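# Sort four items onto high and low counters upright

## Task

Place the bottle and the green drink can standing upright on the high counter, and place the blue capacitor and the wire spool standing upright on the low counter. A motorless lift in the wall links two cars: whichever car is heavier sinks while the other rises, so loading a car is how items travel between levels.

## Robot and tools

Robots. Four identical i2rt Big YAM arms: arm1, arm2, arm3, arm4. Each has six revolute joints, a two-finger gripper and a wrist camera. Room cameras: cam_high and cam_low; wrist cameras: arm1_cam_wrist to arm4_cam_wrist. Reach is roughly 1.0 m from the joint1 axis. arm1 and arm2 stand by the low surface (top z=+0.350), arm3 and arm4 by the high one (top z=+1.150). Feet (scene frame, metres): arm1 (+0.819, -0.870, +0.440), arm2 (+0.828, +0.866, +0.408), arm3 (-0.483, -0.663, +1.238), arm4 (-0.481, +0.663, +1.160). arm1 and arm2 have quaternions near (0,0,0,-1), so their own +x faces scene -x; arm3 and arm4 are near identity and face scene +x.

Frame. One scene frame for everything, origin on the floor, +z up. Poses are [x, y, z, qw, qx, qy, qz] in metres with a wxyz quaternion. The hand point sits between the finger pads about 1 cm short of the tips; fingers point along hand +z and open along hand y. Printed hand positions can be off, more so at long reach, and a hand commonly settles a centimetre or more from where it was sent.

Tool move. Arguments arm1..arm4 (each optional; an omitted arm receives nothing new and keeps its old command) plus cameras. Each arm's entry can hold:
- joints: absolute targets by name. joint1_rad -2.879..2.879 (base yaw, positive counter-clockwise seen from above), joint2_rad 0..3.141 (shoulder, raises then swings forward), joint3_rad 0..3.019 (elbow, opening), joint4_rad -1.692..1.57 (hand pitch, positive tips fingers up), joint5_rad -1.57..1.57 (sideways swing, positive to the arm's right), joint6_rad -2.094..2.094 (roll, positive clockwise viewed from behind), gripper_m 0..0.093 (fingertip gap in metres). Done tolerances are ±0.045, 0.14, 0.09, 0.055, 0.03, 0.035 rad and ±0.003 m.
- min_time_s: 0.1..8 s, a floor on how long that arm's joint moves take; only valid alongside joints.
- target: one 7-number absolute hand pose in the scene frame; the hand travels a straight line from its current hand_target toward it. With target, joints may contain only gripper_m.
- speed: top path speed 0.002..0.5 m/s (default 0.25), needs target; rotation is capped at twice that in rad/s.
All hand paths in one call finish together, paced by the slowest, and last 0.5 to 10 s; longer ones are cut off. The controller limits each step to 100 mm and 20 degrees from the measured hand, solving IK with position favoured. Paths ignore obstacles and other arms; hands lag, drift and may overshoot speed near full stretch. Unknown keys make a call invalid; out-of-range values get it refused, and a refusal cancels the remaining move, wait and finished_scene calls in that reply. cameras: list of names, ["all"], or []; if omitted, none are returned after an action, all after an empty call. A move with no arm entries just reports full state, the scene number and images.

Results. A "move" line lists each commanded robot with "done" or its worst status. Arms not named appear under "as last shown" with "not commanded". joint_status/hand_status words: off_target (rested away from target, may still push), time_out (arm keeps pushing to a nearby clamped target; on_its_own lists joints still heading there; resend the current reading to relax it), not_followed / "joint command not followed" / "pose unreachable" (a self/inter-arm collision check held the arm back; gripper part still runs), limit_stop_at_motor_heat (resend the target). "held at" in on_its_own is the target, not the reading. Joint velocities are in rad/s (gripper m/s); "within noise" means still. Joint torques are in N m, include gravity, have per-arm offsets, and items 3 and 4 wrap at ±28. Camera frames may trail the state slightly; a "pictures" line gives their order.

Gripper readings: gripping a rigid part, gripper_m may read up to 0.005 m under or 0.002 m over its width; closed on nothing it reads 0.000-0.003. Commanding about 0.005 m below the contact reading gives full force (roughly 50-64 N per pad, varying per gripper); soft items get crushed by deeper targets. Open well past the reading to release.

Tool wait: seconds 0..10, cameras as in move; commands nothing new, the sim keeps running. Tool zoom_image: camera plus region [x0, y0, x1, y1] in pixels from the top-left, no bigger than 504 by 504, applied to that camera's latest image. Tool finished_scene: scene (the current scene's integer number); irreversible, and the task must remain satisfied without the robots.

Cautions. Arms don't halt on contact and can shove hard; long pushes, held loads or stretched poses heat motors (MOTOR HOT near 85 °C, fault at 100 °C drops the arm for 30-60 s or more). Strong squeezes or impacts between robots, including one gripper closing on another's fingers, can end the scene; the anti-collision check may react late. Avoid dropping parts, releasing moving parts, slamming fixed or heavy objects, letting parts fall far, or pushing anything outside the work area. Loose objects may occasionally get nudged. The sim continues while the operator deliberates, holding the last command.

Each tool is called by a JSON object that holds its "op" and its "data".

## Session

{"op": "move", "data": {}}

Scene clock: 0.00 s.
Joint torques (N m): no reading
Motor temperatures (°C): arm1=[31 30 32 29 29 29 30] | arm2=[36 31 32 32 28 27 30] | arm3=[33 33 30 31 28 30 28] | arm4=[35 31 29 33 28 28 29]
Heat: arm1: hottest joint3_rad 32 °C; arm2: hottest joint1_rad 36 °C; arm3: hottest joint1_rad 33 °C; arm4: hottest joint1_rad 35 °C.
Joint velocities: within noise
arm1.joint_positions: joint1_rad=-1.126 joint2_rad=+0.596 joint3_rad=+1.344 joint4_rad=-1.542 joint5_rad=-0.004 joint6_rad=+0.004 gripper_m=+0.09396
arm1.joint_status: not commanded
arm1.hand: x=+0.7323 y=-0.6886 z=+0.9211 quat_wxyz=(+0.194, -0.786, +0.490, +0.323) (m; scene frame)
arm1.hand_target: x=+0.7329 y=-0.6897 z=+0.9333 quat_wxyz=(+0.202, -0.781, +0.487, +0.335) (m; scene frame)
arm1.hand_status: not commanded
arm2.joint_positions: joint1_rad=-1.093 joint2_rad=+0.610 joint3_rad=+1.423 joint4_rad=-1.543 joint5_rad=-0.004 joint6_rad=-0.004 gripper_m=+0.09396
arm2.joint_status: not commanded
arm2.hand: x=+0.7246 y=+1.0350 z=+0.9231 quat_wxyz=(+0.211, -0.790, +0.457, +0.349) (m; scene frame)
arm2.hand_target: x=+0.7254 y=+1.0332 z=+0.9343 quat_wxyz=(+0.217, -0.785, +0.454, +0.360) (m; scene frame)
arm2.hand_status: not commanded
arm3.joint_positions: joint1_rad=+0.872 joint2_rad=+0.633 joint3_rad=+1.540 joint4_rad=-1.543 joint5_rad=-0.002 joint6_rad=+0.005 gripper_m=+0.09396
arm3.joint_status: not commanded
arm3.hand: x=-0.3538 y=-0.5156 z=+1.7992 quat_wxyz=(-0.409, +0.363, -0.817, -0.182) (m; scene frame)
arm3.hand_target: x=-0.3555 y=-0.5175 z=+1.8066 quat_wxyz=(-0.417, +0.362, -0.813, -0.185) (m; scene frame)
arm3.hand_status: not commanded
arm4.joint_positions: joint1_rad=-1.117 joint2_rad=+0.609 joint3_rad=+1.486 joint4_rad=-1.542 joint5_rad=-0.001 joint6_rad=+0.004 gripper_m=+0.09396
arm4.joint_status: not commanded
arm4.hand: x=-0.3798 y=+0.4949 z=+1.7016 quat_wxyz=(-0.374, -0.450, -0.782, +0.217) (m; scene frame)
arm4.hand_target: x=-0.3807 y=+0.4965 z=+1.7121 quat_wxyz=(-0.385, -0.447, -0.777, +0.223) (m; scene frame)
arm4.hand_status: not commanded
pictures: arm1_cam_wrist, arm2_cam_wrist, arm3_cam_wrist, arm4_cam_wrist, cam_high, cam_low
Images, in order (width x height): arm1_cam_wrist 896x504, arm2_cam_wrist 896x504, arm3_cam_wrist 896x504, arm4_cam_wrist 896x504, cam_high 896x504, cam_low 896x504.

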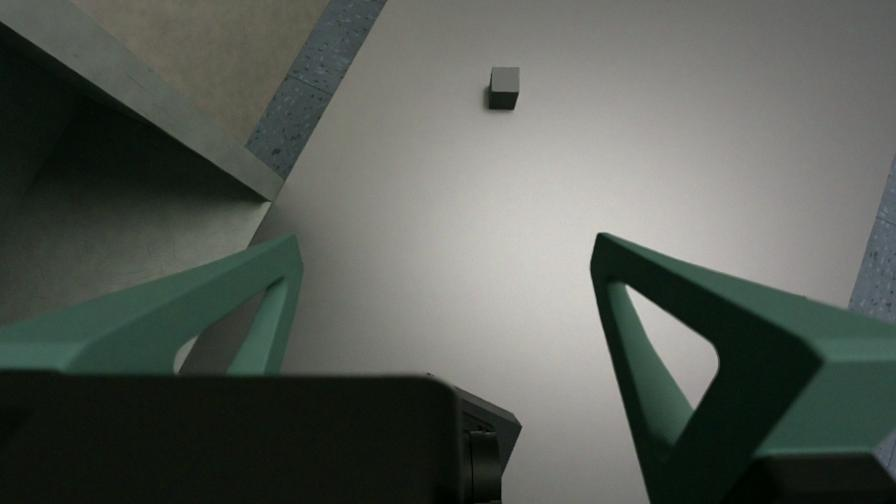

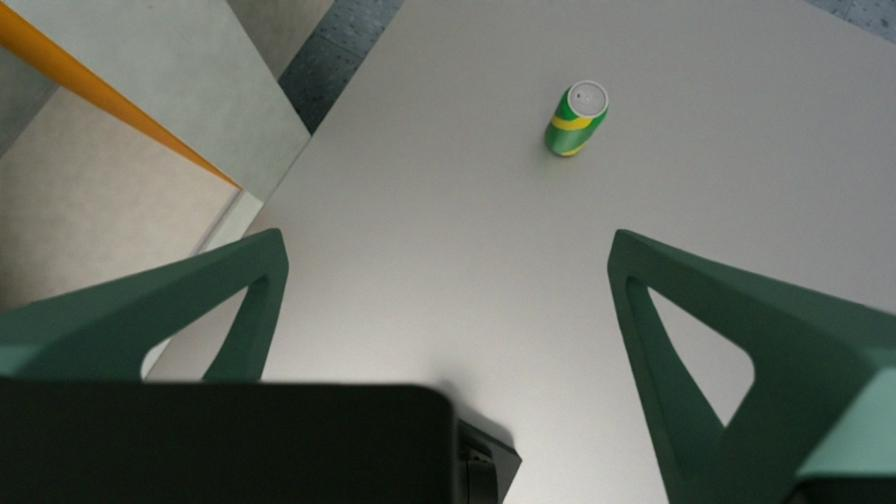

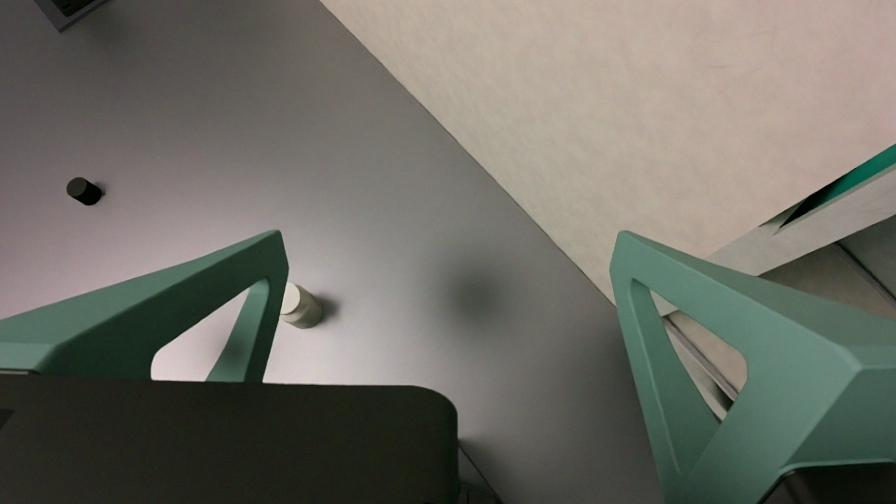

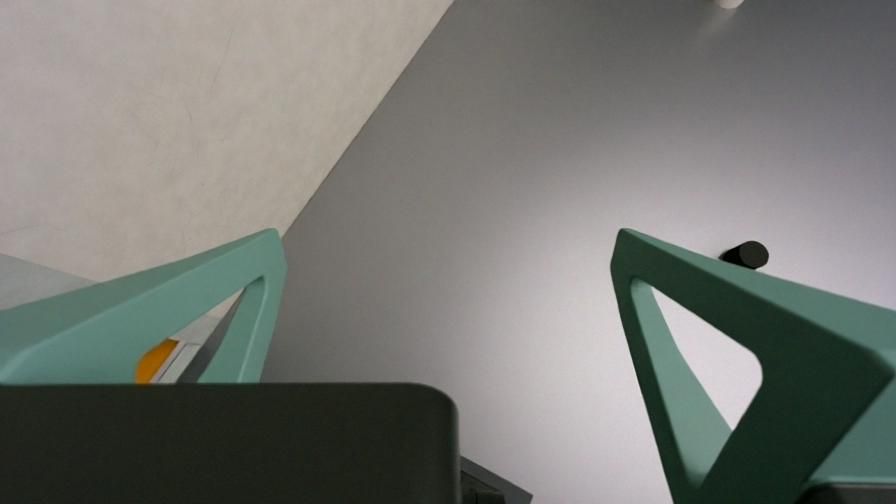

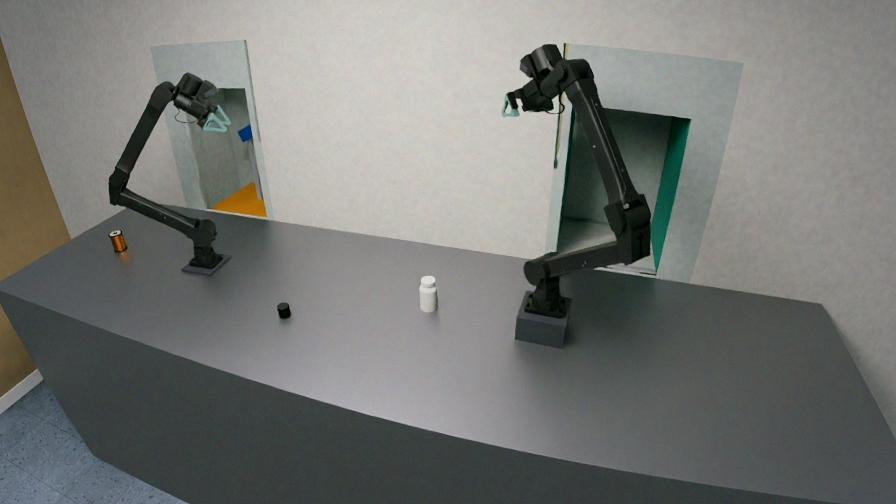

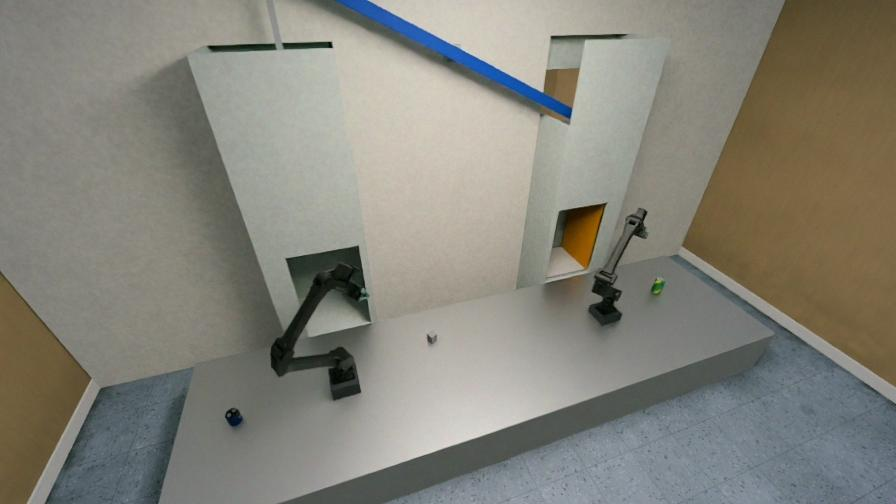

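{"op": "move", "data": {"arm1": {"joints": {"joint1_rad": 0.0}, "min_time_s": 3}, "arm2": {"target": [0.735, 1.295, 0.525, 0.2896, -0.6908, 0.5564, 0.3596], "speed": 0.2}, "arm4": {"joints": {"joint1_rad": 1.53}, "min_time_s": 3}, "cameras": ["arm1_cam_wrist", "arm2_cam_wrist", "arm4_cam_wrist", "cam_high", "cam_low"]}}

Scene clock: 6.60 s.
Joint torques (N m): arm1=[-0.26 2.61 9.22 1.96 0.01 -0.06] | arm2=[-0.03 -8.64 9.55 2.8 0.11 0.38] | arm3=[0.79 2.84 9.51 1.51 0 -0.11] | arm4=[1.61 5.95 9.13 2.13 -0.12 0.11]
Motor temperatures (°C): arm1=[31 30 33 29 29 29 30] | arm2=[36 31 33 32 28 27 30] | arm3=[33 33 31 31 28 30 28] | arm4=[35 31 30 33 28 28 29]
Heat: arm1: hottest joint3_rad 33 °C; arm2: hottest joint1_rad 36 °C; arm3: hottest joint1_rad 33 °C; arm4: hottest joint1_rad 35 °C.
move: arm1 done; arm2 off_target; arm4 done
Joint velocities: within noise
arm1.joint_positions: joint1_rad=-0.009 joint2_rad=+0.596 joint3_rad=+1.344 joint4_rad=-1.542 joint5_rad=-0.004 joint6_rad=+0.004 gripper_m=+0.09396
arm1.joint_status: all done
arm1.hand: x=+0.6209 y=-0.8696 z=+0.9225 quat_wxyz=(-0.006, -0.925, -0.001, +0.380) (m; scene frame)
arm1.hand_target: x=+0.6223 y=-0.8715 z=+0.9346 quat_wxyz=(-0.008, -0.919, -0.005, +0.394) (m; scene frame)
arm1.hand_status: not commanded
arm2.joint_positions: joint1_rad=-1.381 joint2_rad=+1.214 joint3_rad=+0.489 joint4_rad=+0.062 joint5_rad=-0.013 joint6_rad=-0.014 gripper_m=+0.09396
arm2.joint_status: not commanded
arm2.hand: x=+0.7290 y=+1.2886 z=+0.5121 quat_wxyz=(+0.277, -0.709, +0.551, +0.341) (m; scene frame)
arm2.hand_target: x=+0.7330 y=+1.2933 z=+0.5193 quat_wxyz=(+0.286, -0.695, +0.557, +0.353) (m; scene frame)
arm2.hand_status: off_target (0.016 m and 3.4 deg from the pose sent, 0.476 m and 18.5 deg at the start)
arm3: as last shown
arm4.joint_positions: joint1_rad=+1.535 joint2_rad=+0.609 joint3_rad=+1.486 joint4_rad=-1.542 joint5_rad=+0.004 joint6_rad=+0.004 gripper_m=+0.09398
arm4.joint_status: all done
arm4.hand: x=-0.4812 y=+0.8487 z=+1.7049 quat_wxyz=(-0.303, +0.644, -0.626, -0.320) (m; scene frame)
arm4.hand_target: x=-0.4818 y=+0.8467 z=+1.7155 quat_wxyz=(-0.310, +0.641, -0.621, -0.329) (m; scene frame)
arm4.hand_status: not commanded
pictures: arm1_cam_wrist, arm2_cam_wrist, arm4_cam_wrist, cam_high, cam_low
Images, in order (width x height): arm1_cam_wrist 896x504, arm2_cam_wrist 896x504, arm4_cam_wrist 896x504, cam_high 896x504, cam_low 896x504.

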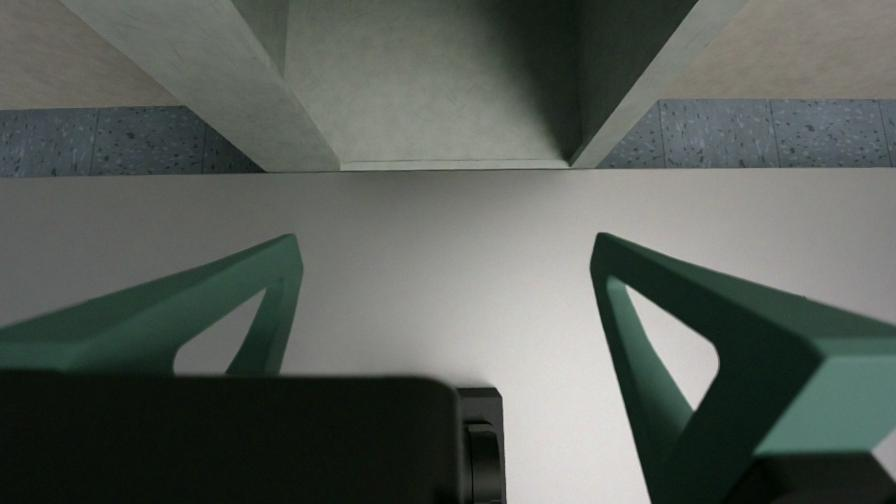

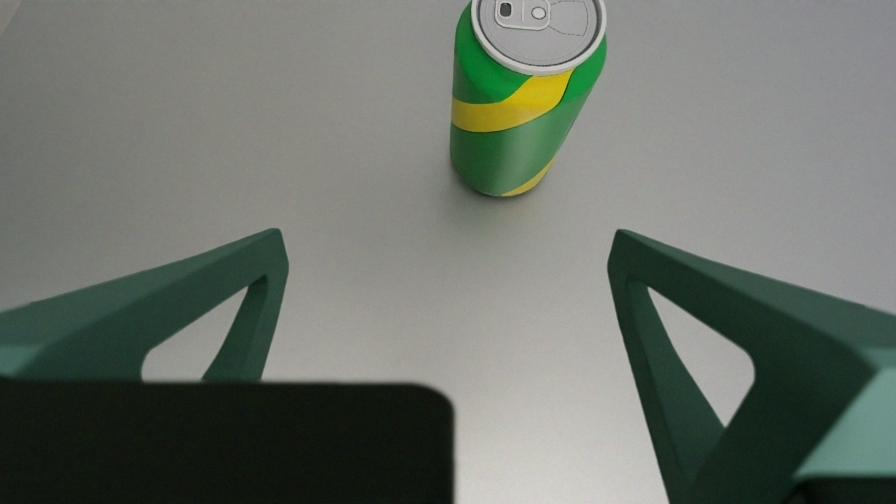

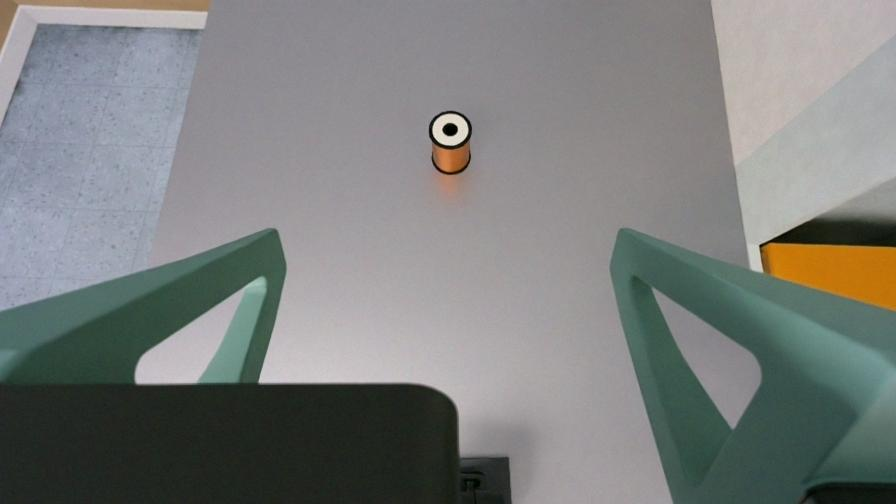

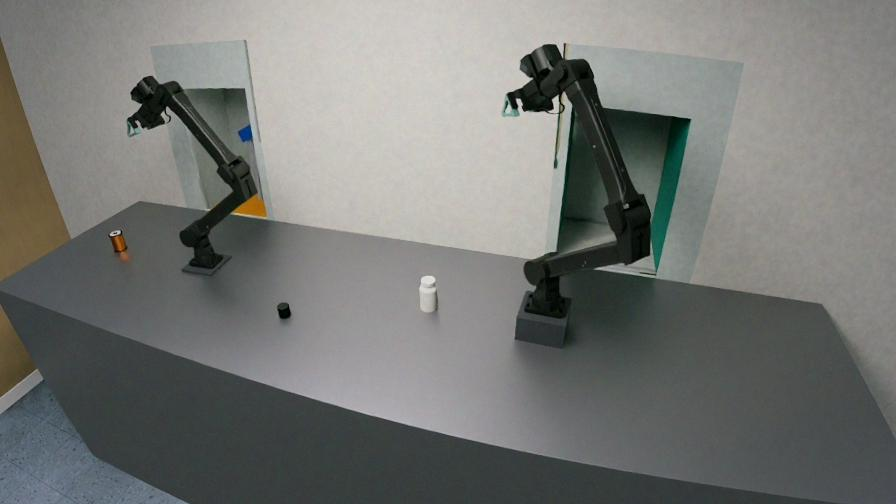

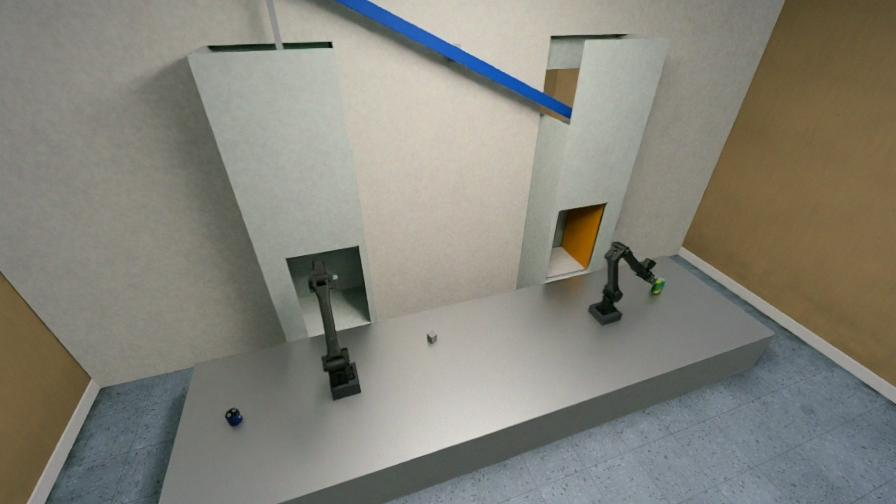

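{"op": "move", "data": {"arm2": {"target": [0.746, 1.374, 0.463, 0.3058, -0.6699, 0.5751, 0.3562], "speed": 0.12}, "arm4": {"target": [-0.487, 1.062, 1.295, 0.3236, -0.6327, 0.6217, 0.3293], "speed": 0.25}, "cameras": ["arm2_cam_wrist", "arm4_cam_wrist"]}}

Scene clock: 10.33 s.
Joint torques (N m): arm1=[-0.15 2.55 9.2 1.95 0.01 -0.07] | arm2=[-0.21 -10.99 11.34 2.78 0.11 0.39] | arm3=[0.85 2.84 9.51 1.54 0.01 -0.11] | arm4=[1.32 -3.55 8.68 2.95 0.01 0.03]
Motor temperatures (°C): arm1=[31 30 34 29 29 29 30] | arm2=[36 31 34 33 28 27 30] | arm3=[33 33 32 31 28 30 28] | arm4=[35 31 31 33 28 28 29]
Heat: arm1: hottest joint3_rad 34 °C; arm2: hottest joint1_rad 36 °C; arm3: hottest joint1_rad 33 °C; arm4: hottest joint1_rad 35 °C.
move: arm2 off_target; arm4 off_target
Joint velocities: within noise
arm1, arm3: as last shown
arm2.joint_positions: joint1_rad=-1.433 joint2_rad=+1.567 joint3_rad=+0.564 joint4_rad=+0.344 joint5_rad=-0.010 joint6_rad=-0.002 gripper_m=+0.09396
arm2.joint_status: not commanded
arm2.hand: x=+0.7433 y=+1.3481 z=+0.4452 quat_wxyz=(+0.286, -0.690, +0.574, +0.337) (m; scene frame)
arm2.hand_target: x=+0.7449 y=+1.3718 z=+0.4639 quat_wxyz=(+0.304, -0.670, +0.575, +0.358) (m; scene frame)
arm2.hand_status: off_target (0.032 m and 3.9 deg from the pose sent, 0.100 m and 6.4 deg at the start)
arm4.joint_positions: joint1_rad=+1.524 joint2_rad=+1.039 joint3_rad=+0.429 joint4_rad=-0.058 joint5_rad=+0.013 joint6_rad=+0.004 gripper_m=+0.09398
arm4.joint_status: not commanded
arm4.hand: x=-0.4876 y=+1.0578 z=+1.2817 quat_wxyz=(-0.306, +0.639, -0.631, -0.314) (m; scene frame)
arm4.hand_target: x=-0.4843 y=+1.0613 z=+1.2903 quat_wxyz=(-0.320, +0.632, -0.627, -0.323) (m; scene frame)
arm4.hand_status: off_target (0.014 m and 2.9 deg from the pose sent, 0.462 m and 2.9 deg at the start)
pictures: arm2_cam_wrist, arm4_cam_wrist
Images, in order (width x height): arm2_cam_wrist 896x504, arm4_cam_wrist 896x504.

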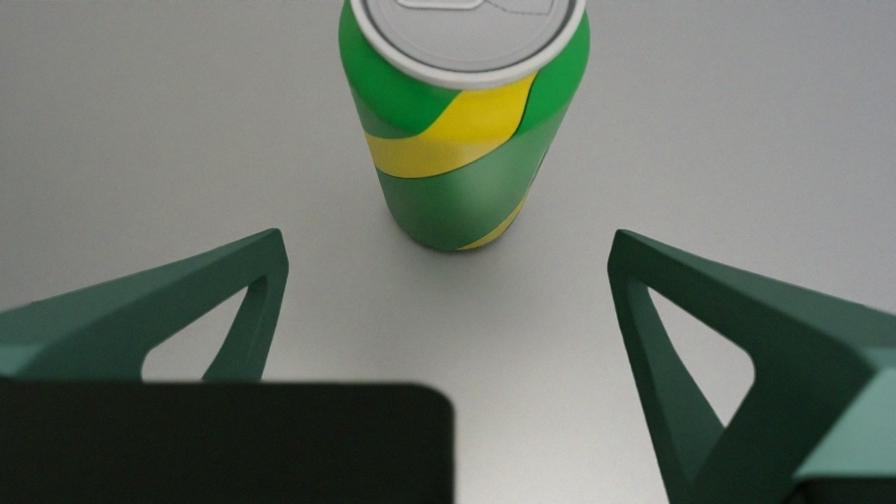

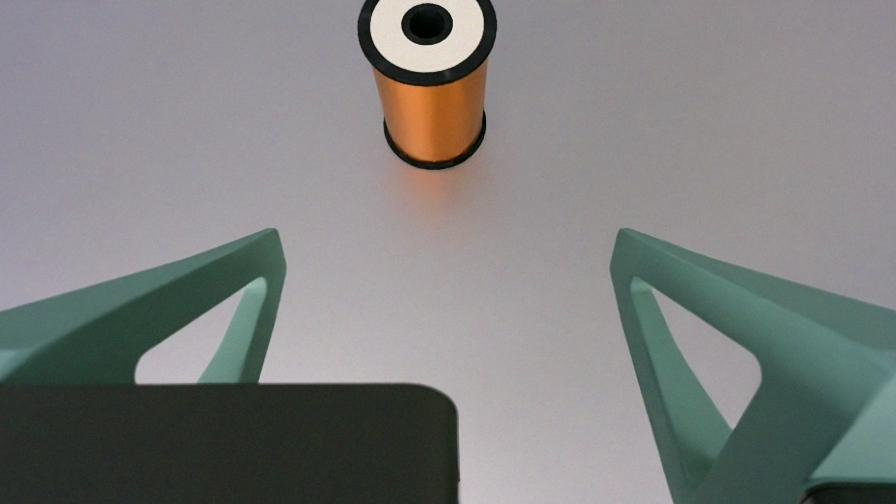

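{"op": "move", "data": {"arm2": {"target": [0.740, 1.443, 0.421, 0.3158, -0.6635, 0.5697, 0.3678], "speed": 0.1}, "arm4": {"target": [-0.5085, 1.209, 1.203, 0.33, -0.6348, 0.6077, 0.3447], "speed": 0.15}, "cameras": ["arm2_cam_wrist", "arm4_cam_wrist"]}}

Scene clock: 13.30 s.
Joint torques (N m): arm1=[-0.21 2.55 9.2 1.96 0.01 -0.06] | arm2=[-0.21 -13.98 10.28 2.84 0 0.32] | arm3=[0.79 2.84 9.52 1.51 0 -0.11] | arm4=[2.49 -10.46 9.36 2.84 -0.16 0.06]
Motor temperatures (°C): arm1=[31 30 34 29 29 29 30] | arm2=[36 31 34 33 28 27 30] | arm3=[33 33 32 31 28 30 28] | arm4=[35 32 31 33 28 28 29]
Heat: arm1: hottest joint3_rad 34 °C; arm2: hottest joint1_rad 36 °C; arm3: hottest joint1_rad 33 °C; arm4: hottest joint1_rad 35 °C.
move: arm2 off_target; arm4 off_target
Joint velocities: within noise
arm1, arm3: as last shown
arm2.joint_positions: joint1_rad=-1.442 joint2_rad=+1.828 joint3_rad=+0.735 joint4_rad=+0.474 joint5_rad=-0.016 joint6_rad=-0.002 gripper_m=+0.09396
arm2.joint_status: not commanded
arm2.hand: x=+0.7358 y=+1.4194 z=+0.4062 quat_wxyz=(+0.297, -0.681, +0.570, +0.351) (m; scene frame)
arm2.hand_target: x=+0.7386 y=+1.4412 z=+0.4201 quat_wxyz=(+0.313, -0.665, +0.569, +0.369) (m; scene frame)
arm2.hand_status: off_target (0.028 m and 3.5 deg from the pose sent, 0.098 m and 5.8 deg at the start)
arm4.joint_positions: joint1_rad=+1.546 joint2_rad=+1.688 joint3_rad=+0.642 joint4_rad=+0.399 joint5_rad=+0.015 joint6_rad=+0.004 gripper_m=+0.09398
arm4.joint_status: not commanded
arm4.hand: x=-0.5031 y=+1.1849 z=+1.1826 quat_wxyz=(-0.310, +0.642, -0.621, -0.324) (m; scene frame)
arm4.hand_target: x=-0.5077 y=+1.2070 z=+1.2033 quat_wxyz=(-0.330, +0.635, -0.608, -0.345) (m; scene frame)
arm4.hand_status: off_target (0.032 m and 3.7 deg from the pose sent, 0.172 m and 5.2 deg at the start)
pictures: arm2_cam_wrist, arm4_cam_wrist
Images, in order (width x height): arm2_cam_wrist 896x504, arm4_cam_wrist 896x504.

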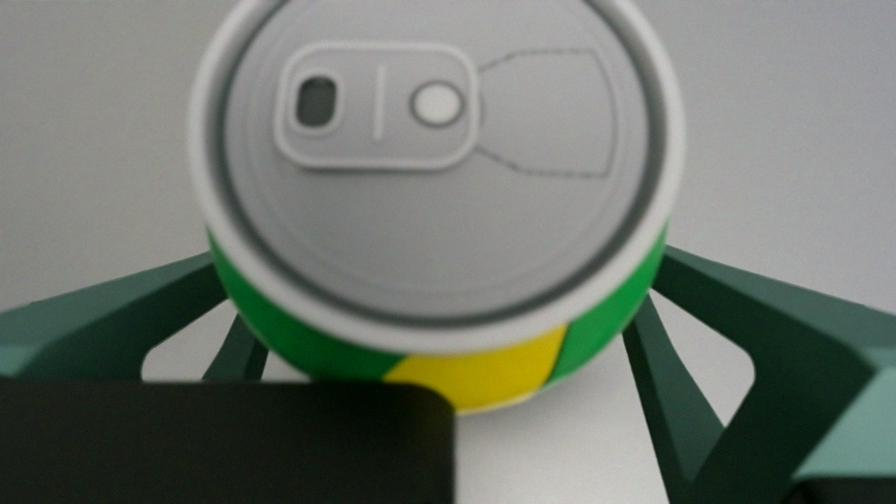

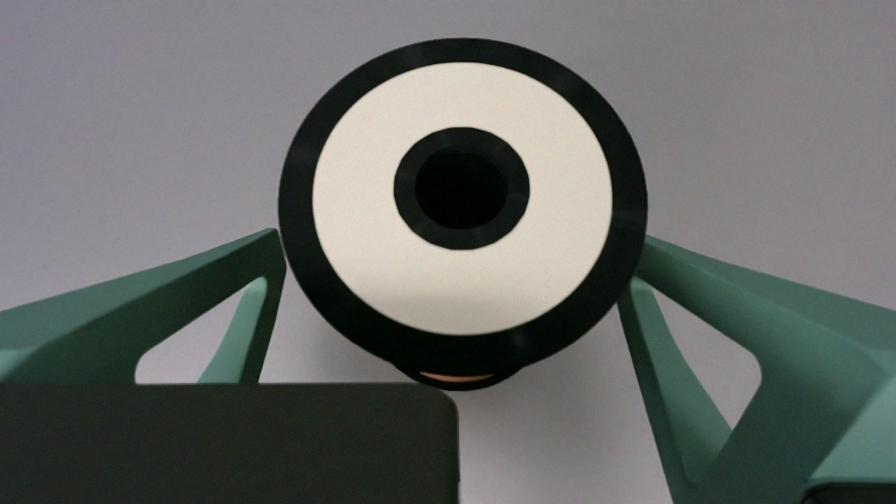

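{"op": "move", "data": {"arm2": {"joints": {"gripper_m": 0.0635}}, "arm4": {"target": [-0.5075, 1.222, 1.209, 0.33, -0.6348, 0.6077, 0.3447], "speed": 0.08}, "cameras": ["arm2_cam_wrist", "arm4_cam_wrist"]}}

Scene clock: 14.80 s.
Joint torques (N m): arm1=[-0.21 2.49 9.18 1.98 0.02 -0.06] | arm2=[-0.21 -13.98 10.24 2.84 0.05 0.32] | arm3=[0.79 2.78 9.51 1.52 0 -0.11] | arm4=[2.37 -9.29 9.8 1.58 -0.19 0.04]
Motor temperatures (°C): arm1=[31 30 35 29 29 29 30] | arm2=[36 31 34 33 28 27 30] | arm3=[33 33 33 31 28 30 28] | arm4=[35 32 31 33 28 28 29]
Heat: arm1: hottest joint3_rad 35 °C; arm2: hottest joint1_rad 36 °C; arm3: hottest joint1_rad 33 °C; arm4: hottest joint1_rad 35 °C.
move: arm2 done; arm4 off_target
Joint velocities: within noise
arm1, arm3: as last shown
arm2.joint_positions: joint1_rad=-1.444 joint2_rad=+1.828 joint3_rad=+0.735 joint4_rad=+0.474 joint5_rad=-0.016 joint6_rad=-0.001 gripper_m=+0.06506
arm2.joint_status: all done
arm2.hand: x=+0.7366 y=+1.4195 z=+0.4062 quat_wxyz=(+0.297, -0.680, +0.571, +0.351) (m; scene frame)
arm2.hand_target: x=+0.7393 y=+1.4413 z=+0.4201 quat_wxyz=(+0.313, -0.664, +0.570, +0.369) (m; scene frame)
arm2.hand_status: not commanded
arm4.joint_positions: joint1_rad=+1.546 joint2_rad=+1.688 joint3_rad=+0.685 joint4_rad=+0.399 joint5_rad=+0.015 joint6_rad=+0.004 gripper_m=+0.09398
arm4.joint_status: not commanded
arm4.hand: x=-0.5039 y=+1.2050 z=+1.1999 quat_wxyz=(-0.323, +0.635, -0.615, -0.338) (m; scene frame)
arm4.hand_target: x=-0.5073 y=+1.2214 z=+1.2088 quat_wxyz=(-0.330, +0.635, -0.608, -0.345) (m; scene frame)
arm4.hand_status: off_target (0.020 m and 1.3 deg from the pose sent, 0.046 m and 3.7 deg at the start)
pictures: arm2_cam_wrist, arm4_cam_wrist
Images, in order (width x height): arm2_cam_wrist 896x504, arm4_cam_wrist 896x504.

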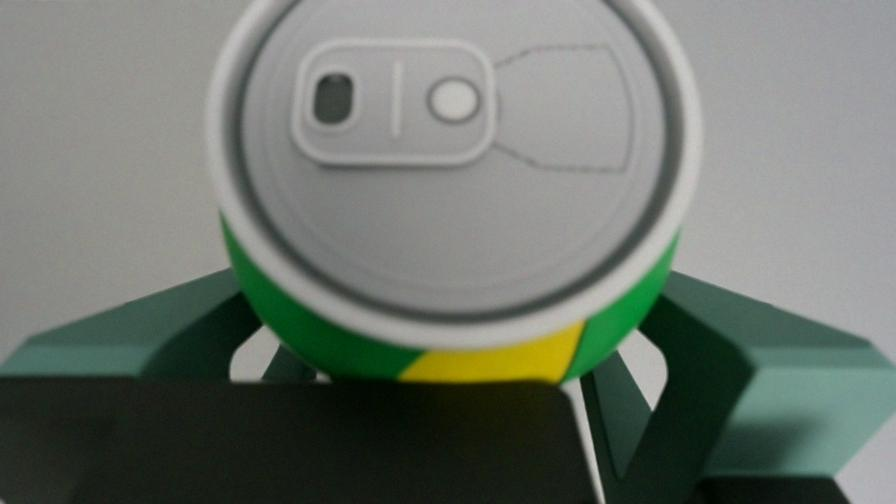

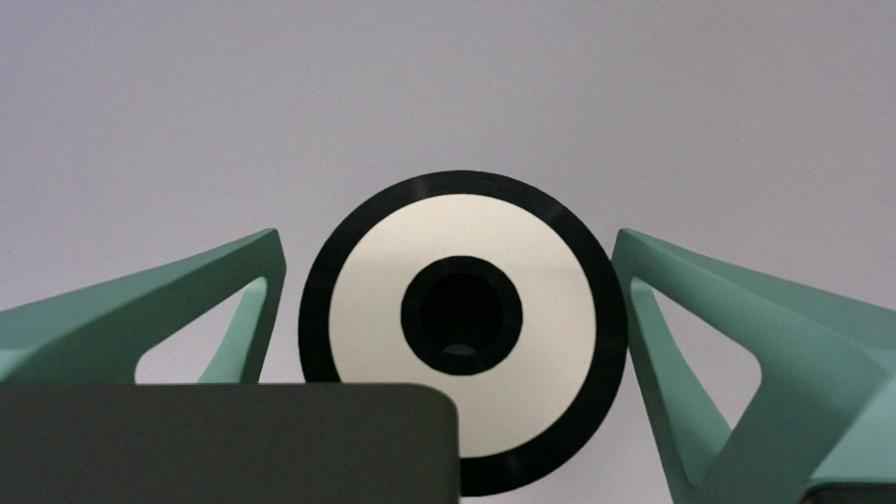

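{"op": "move", "data": {"arm2": {"joints": {"gripper_m": 0.0615}}, "arm4": {"target": [-0.5095, 1.211, 1.199, 0.33, -0.6348, 0.6077, 0.3447], "speed": 0.08}, "cameras": ["arm2_cam_wrist", "arm4_cam_wrist"]}}

Scene clock: 16.33 s.
Joint torques (N m): arm1=[-0.21 2.61 9.21 1.94 0.01 -0.07] | arm2=[-0.26 -13.92 10.26 2.84 0.04 0.32] | arm3=[0.85 2.9 9.51 1.54 0 -0.11] | arm4=[2.08 -10.05 6.76 2.93 0.01 0.09]
Motor temperatures (°C): arm1=[31 30 35 29 29 29 30] | arm2=[36 32 35 33 28 27 30] | arm3=[33 33 33 31 28 30 28] | arm4=[35 32 32 33 28 28 29]
Heat: arm1: hottest joint3_rad 35 °C; arm2: hottest joint1_rad 36 °C; arm3: hottest joint1_rad 33 °C; arm4: hottest joint1_rad 35 °C.
move: arm2 off_target; arm4 done
Joint velocities: within noise
arm1, arm3: as last shown
arm2.joint_positions: joint1_rad=-1.444 joint2_rad=+1.828 joint3_rad=+0.735 joint4_rad=+0.474 joint5_rad=-0.016 joint6_rad=-0.001 gripper_m=+0.06506
arm2.joint_status: gripper_m off_target (ended at +0.06506, target +0.06150)
arm2.hand: x=+0.7366 y=+1.4195 z=+0.4062 quat_wxyz=(+0.297, -0.680, +0.571, +0.351) (m; scene frame)
arm2.hand_target: x=+0.7393 y=+1.4413 z=+0.4201 quat_wxyz=(+0.313, -0.664, +0.570, +0.369) (m; scene frame)
arm2.hand_status: not commanded
arm4.joint_positions: joint1_rad=+1.550 joint2_rad=+1.697 joint3_rad=+0.685 joint4_rad=+0.408 joint5_rad=+0.016 joint6_rad=+0.004 gripper_m=+0.09398
arm4.joint_status: not commanded
arm4.hand: x=-0.5062 y=+1.2053 z=+1.1970 quat_wxyz=(-0.323, +0.636, -0.614, -0.338) (m; scene frame)
arm4.hand_target: x=-0.5097 y=+1.2110 z=+1.1991 quat_wxyz=(-0.330, +0.635, -0.608, -0.345) (m; scene frame)
arm4.hand_status: done (0.007 m and 1.3 deg from the pose sent, 0.008 m and 1.3 deg at the start)
pictures: arm2_cam_wrist, arm4_cam_wrist
Images, in order (width x height): arm2_cam_wrist 896x504, arm4_cam_wrist 896x504.

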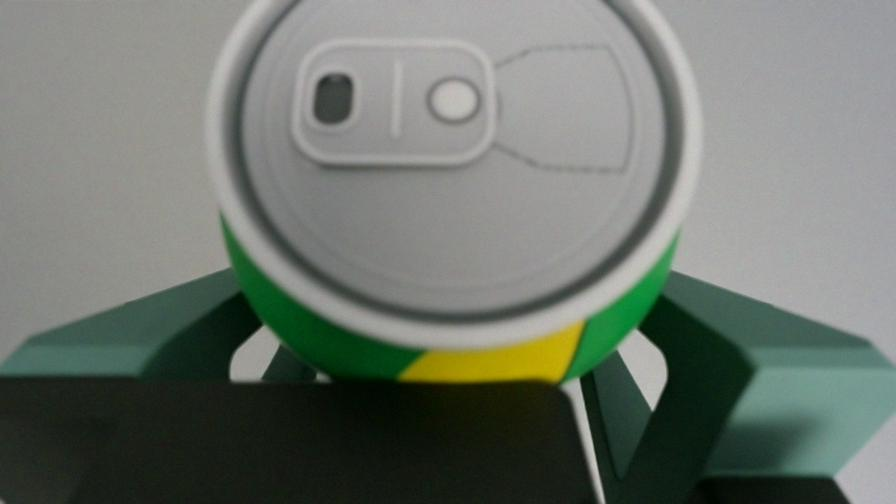

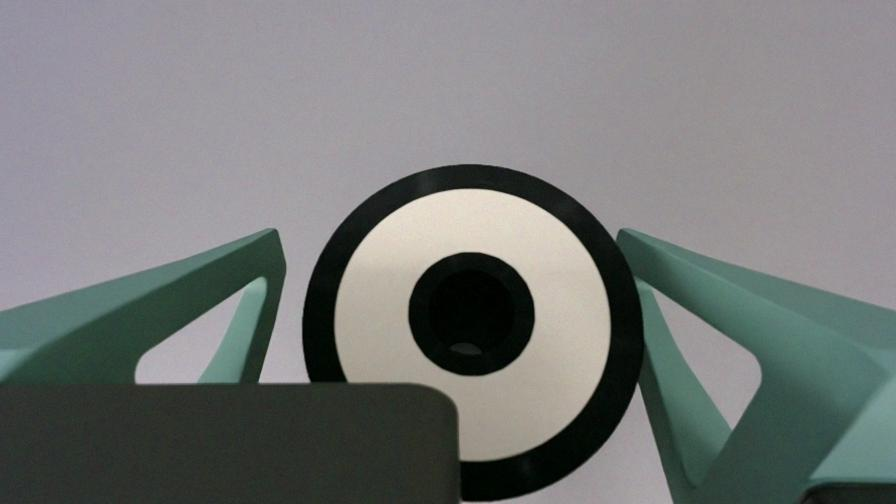

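{"op": "move", "data": {"arm2": {"joints": {"gripper_m": 0.0605}}, "arm4": {"joints": {"gripper_m": 0.055}}, "cameras": ["arm2_cam_wrist", "arm4_cam_wrist"]}}

Scene clock: 17.27 s.
Joint torques (N m): arm1=[-0.26 2.61 9.21 1.95 0.01 -0.06] | arm2=[-0.21 -13.92 10.28 2.81 0.02 0.3] | arm3=[0.79 2.84 9.52 1.52 0 -0.11] | arm4=[2.26 -9.76 6.83 2.95 -0.21 0.09]
Motor temperatures (°C): arm1=[31 30 35 29 29 29 30] | arm2=[36 32 35 33 28 27 30] | arm3=[33 33 33 31 28 30 28] | arm4=[35 32 32 33 28 28 29]
Heat: arm1: hottest joint3_rad 35 °C; arm2: hottest joint1_rad 36 °C; arm3: hottest joint1_rad 33 °C; arm4: hottest joint1_rad 35 °C.
move: arm2 off_target; arm4 off_target
Joint velocities: within noise
arm1, arm3: as last shown
arm2.joint_positions: joint1_rad=-1.444 joint2_rad=+1.828 joint3_rad=+0.735 joint4_rad=+0.474 joint5_rad=-0.016 joint6_rad=-0.001 gripper_m=+0.06506
arm2.joint_status: gripper_m off_target (ended at +0.06506, target +0.06050)
arm2.hand: x=+0.7366 y=+1.4195 z=+0.4062 quat_wxyz=(+0.297, -0.680, +0.571, +0.351) (m; scene frame)
arm2.hand_target: x=+0.7393 y=+1.4413 z=+0.4201 quat_wxyz=(+0.313, -0.664, +0.570, +0.369) (m; scene frame)
arm2.hand_status: not commanded
arm4.joint_positions: joint1_rad=+1.550 joint2_rad=+1.697 joint3_rad=+0.685 joint4_rad=+0.408 joint5_rad=+0.021 joint6_rad=+0.004 gripper_m=+0.05944
arm4.joint_status: gripper_m off_target (ended at +0.05947, target +0.05500)
arm4.hand: x=-0.5054 y=+1.2053 z=+1.1970 quat_wxyz=(-0.325, +0.635, -0.614, -0.337) (m; scene frame)
arm4.hand_target: x=-0.5096 y=+1.2109 z=+1.1990 quat_wxyz=(-0.330, +0.635, -0.608, -0.344) (m; scene frame)
arm4.hand_status: not commanded
pictures: arm2_cam_wrist, arm4_cam_wrist
Images, in order (width x height): arm2_cam_wrist 896x504, arm4_cam_wrist 896x504.

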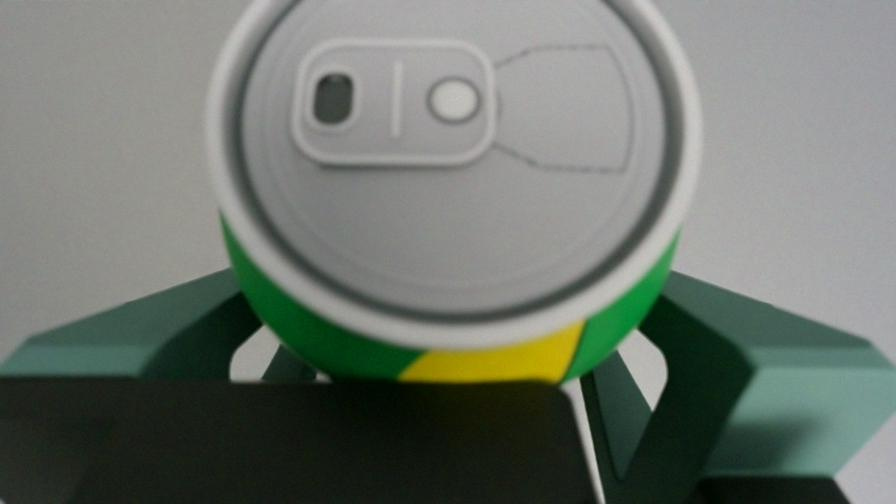

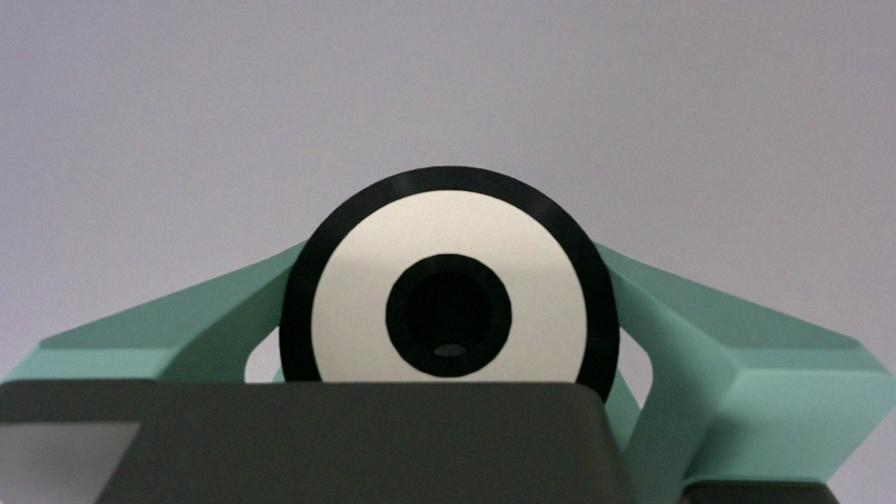

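{"op": "move", "data": {"arm2": {"target": [0.78, 1.162, 0.80, 0.2992, -0.6755, 0.5749, 0.3516], "speed": 0.2}, "arm4": {"target": [-0.4915, 0.963, 1.57, 0.3208, -0.638, 0.6162, 0.3321], "speed": 0.2, "joints": {"gripper_m": 0.053}}, "cameras": ["arm2_cam_wrist", "arm4_cam_wrist"]}}

Scene clock: 20.90 s.
Joint torques (N m): arm1=[-0.15 2.61 9.2 1.92 0.01 -0.07] | arm2=[-0.09 -2.32 20.3 1.47 -0.2 0.07] | arm3=[0.85 2.84 9.51 1.52 0.01 -0.11] | arm4=[1.85 0.67 18.3 1.65 0.03 0.19]
Motor temperatures (°C): arm1=[31 30 35 29 29 29 30] | arm2=[36 32 36 33 28 27 30] | arm3=[33 33 33 31 28 30 28] | arm4=[35 32 33 33 28 28 30]
Heat: arm1: hottest joint3_rad 35 °C; arm2: hottest joint1_rad 36 °C; arm3: hottest joint1_rad 33 °C; arm4: hottest joint1_rad 35 °C.
move: arm2 off_target; arm4 off_target
Joint velocities: within noise
arm1, arm3: as last shown
arm2.joint_positions: joint1_rad=-1.475 joint2_rad=+0.599 joint3_rad=+0.865 joint4_rad=-0.969 joint5_rad=-0.029 joint6_rad=-0.001 gripper_m=+0.06506
arm2.joint_status: not commanded
arm2.hand: x=+0.7800 y=+1.1656 z=+0.7492 quat_wxyz=(+0.273, -0.687, +0.592, +0.321) (m; scene frame)
arm2.hand_target: x=+0.7819 y=+1.1661 z=+0.7995 quat_wxyz=(+0.303, -0.673, +0.577, +0.349) (m; scene frame)
arm2.hand_status: off_target (0.051 m and 5.1 deg from the pose sent, 0.473 m and 0.8 deg at the start)
arm4.joint_positions: joint1_rad=+1.564 joint2_rad=+0.623 joint3_rad=+0.909 joint4_rad=-1.014 joint5_rad=+0.027 joint6_rad=+0.004 gripper_m=+0.05944
arm4.joint_status: gripper_m off_target (ended at +0.05944, target +0.05300)
arm4.hand: x=-0.4925 y=+0.9655 z=+1.5118 quat_wxyz=(-0.287, +0.659, -0.629, -0.296) (m; scene frame)
arm4.hand_target: x=-0.4936 y=+0.9648 z=+1.5683 quat_wxyz=(-0.318, +0.639, -0.615, -0.335) (m; scene frame)
arm4.hand_status: off_target (0.058 m and 6.4 deg from the pose sent, 0.445 m and 0.8 deg at the start)
pictures: arm2_cam_wrist, arm4_cam_wrist
Images, in order (width x height): arm2_cam_wrist 896x504, arm4_cam_wrist 896x504.

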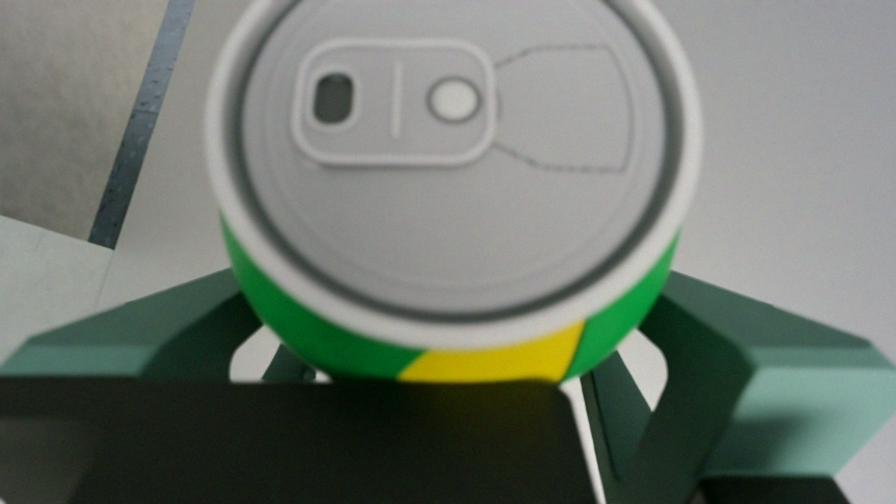

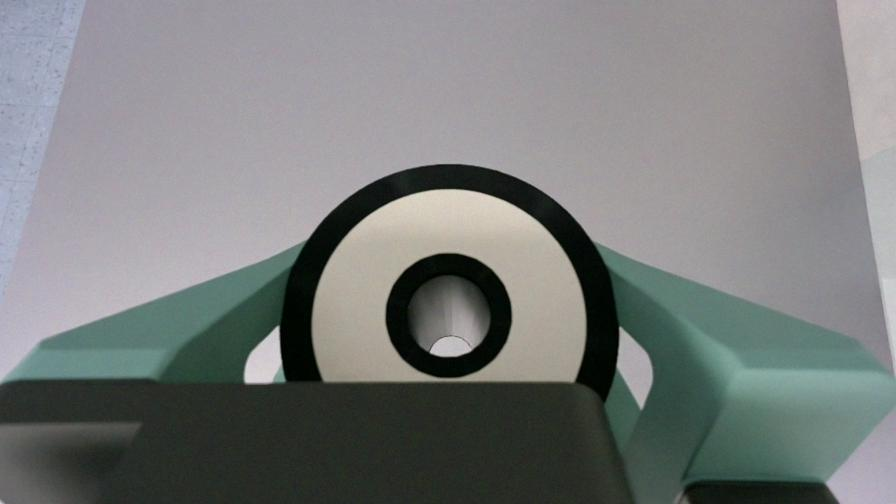

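{"op": "move", "data": {"arm2": {"joints": {"joint1_rad": 0.005}, "min_time_s": 3}, "arm4": {"joints": {"joint1_rad": -1.37}, "min_time_s": 3.5}, "cameras": ["arm2_cam_wrist", "arm4_cam_wrist", "arm3_cam_wrist"]}}

Scene clock: 25.33 s.
Joint torques (N m): arm1=[-0.21 2.55 9.24 1.95 0.01 -0.06] | arm2=[0.97 -2.67 20.23 1.47 -0.1 0.06] | arm3=[0.85 2.84 9.51 1.52 0.01 -0.11] | arm4=[1.85 0.21 18.06 1.85 -0.16 0.19]
Motor temperatures (°C): arm1=[31 30 36 29 29 29 30] | arm2=[36 32 39 33 28 27 31] | arm3=[33 33 34 31 28 30 28] | arm4=[35 32 37 33 28 28 30]
Heat: arm1: hottest joint3_rad 36 °C; arm2: hottest joint3_rad 39 °C; arm3: hottest joint3_rad 34 °C; arm4: hottest joint3_rad 37 °C.
move: arm2 done; arm4 done
Joint velocities: within noise
arm1: as last shown
arm2.joint_positions: joint1_rad=+0.000 joint2_rad=+0.599 joint3_rad=+0.865 joint4_rad=-0.969 joint5_rad=-0.032 joint6_rad=+0.006 gripper_m=+0.06507
arm2.joint_status: all done
arm2.hand: x=+0.5188 y=+0.8491 z=+0.7443 quat_wxyz=(-0.020, -0.910, -0.019, +0.414) (m; scene frame)
arm2.hand_target: x=+0.5178 y=+0.8479 z=+0.7945 quat_wxyz=(-0.018, -0.890, -0.027, +0.455) (m; scene frame)
arm2.hand_status: not commanded
arm3.joint_positions: joint1_rad=+0.872 joint2_rad=+0.633 joint3_rad=+1.540 joint4_rad=-1.543 joint5_rad=-0.002 joint6_rad=+0.005 gripper_m=+0.09396
arm3.joint_status: not commanded
arm3.hand: x=-0.3538 y=-0.5156 z=+1.7992 quat_wxyz=(-0.409, +0.363, -0.817, -0.182) (m; scene frame)
arm3.hand_target: x=-0.3555 y=-0.5175 z=+1.8066 quat_wxyz=(-0.417, +0.362, -0.813, -0.185) (m; scene frame)
arm3.hand_status: not commanded
arm4.joint_positions: joint1_rad=-1.360 joint2_rad=+0.623 joint3_rad=+0.909 joint4_rad=-1.014 joint5_rad=+0.030 joint6_rad=+0.004 gripper_m=+0.05945
arm4.joint_status: all done
arm4.hand: x=-0.3965 y=+0.3656 z=+1.5068 quat_wxyz=(-0.314, -0.553, -0.728, +0.256) (m; scene frame)
arm4.hand_target: x=-0.3959 y=+0.3655 z=+1.5633 quat_wxyz=(-0.356, -0.543, -0.706, +0.283) (m; scene frame)
arm4.hand_status: not commanded
pictures: arm2_cam_wrist, arm3_cam_wrist, arm4_cam_wrist
Images, in order (width x height): arm2_cam_wrist 896x504, arm3_cam_wrist 896x504, arm4_cam_wrist 896x504.

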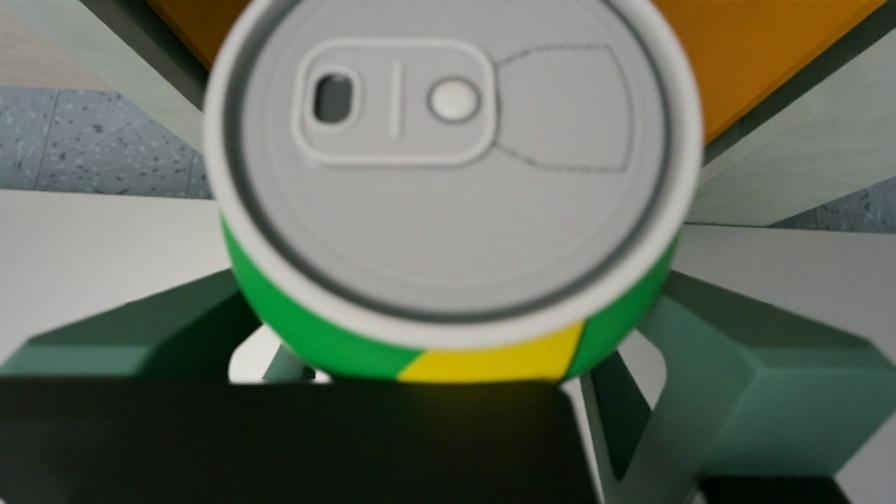

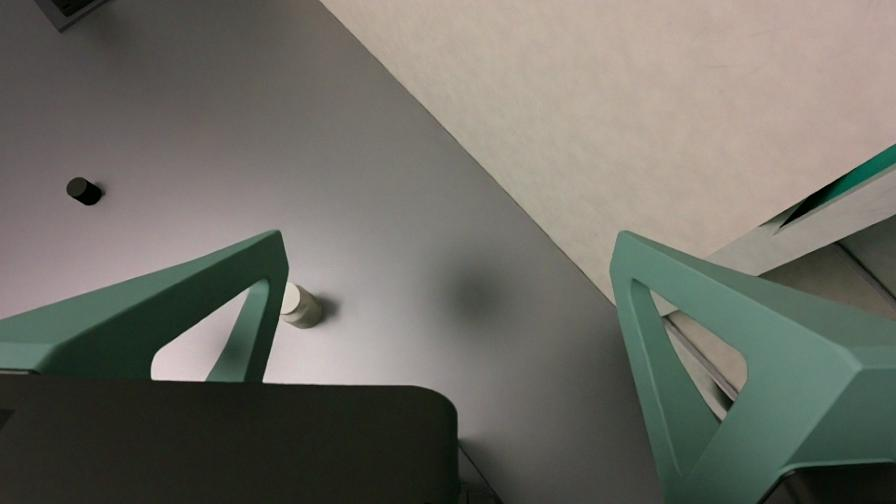

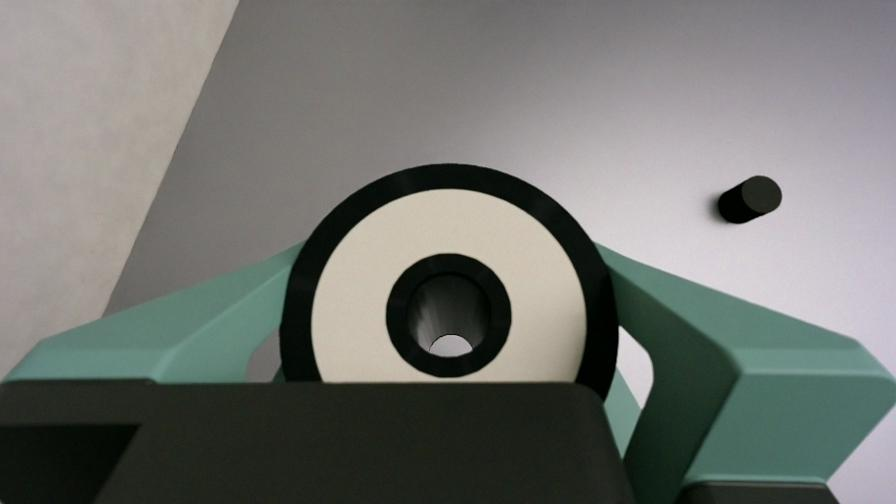

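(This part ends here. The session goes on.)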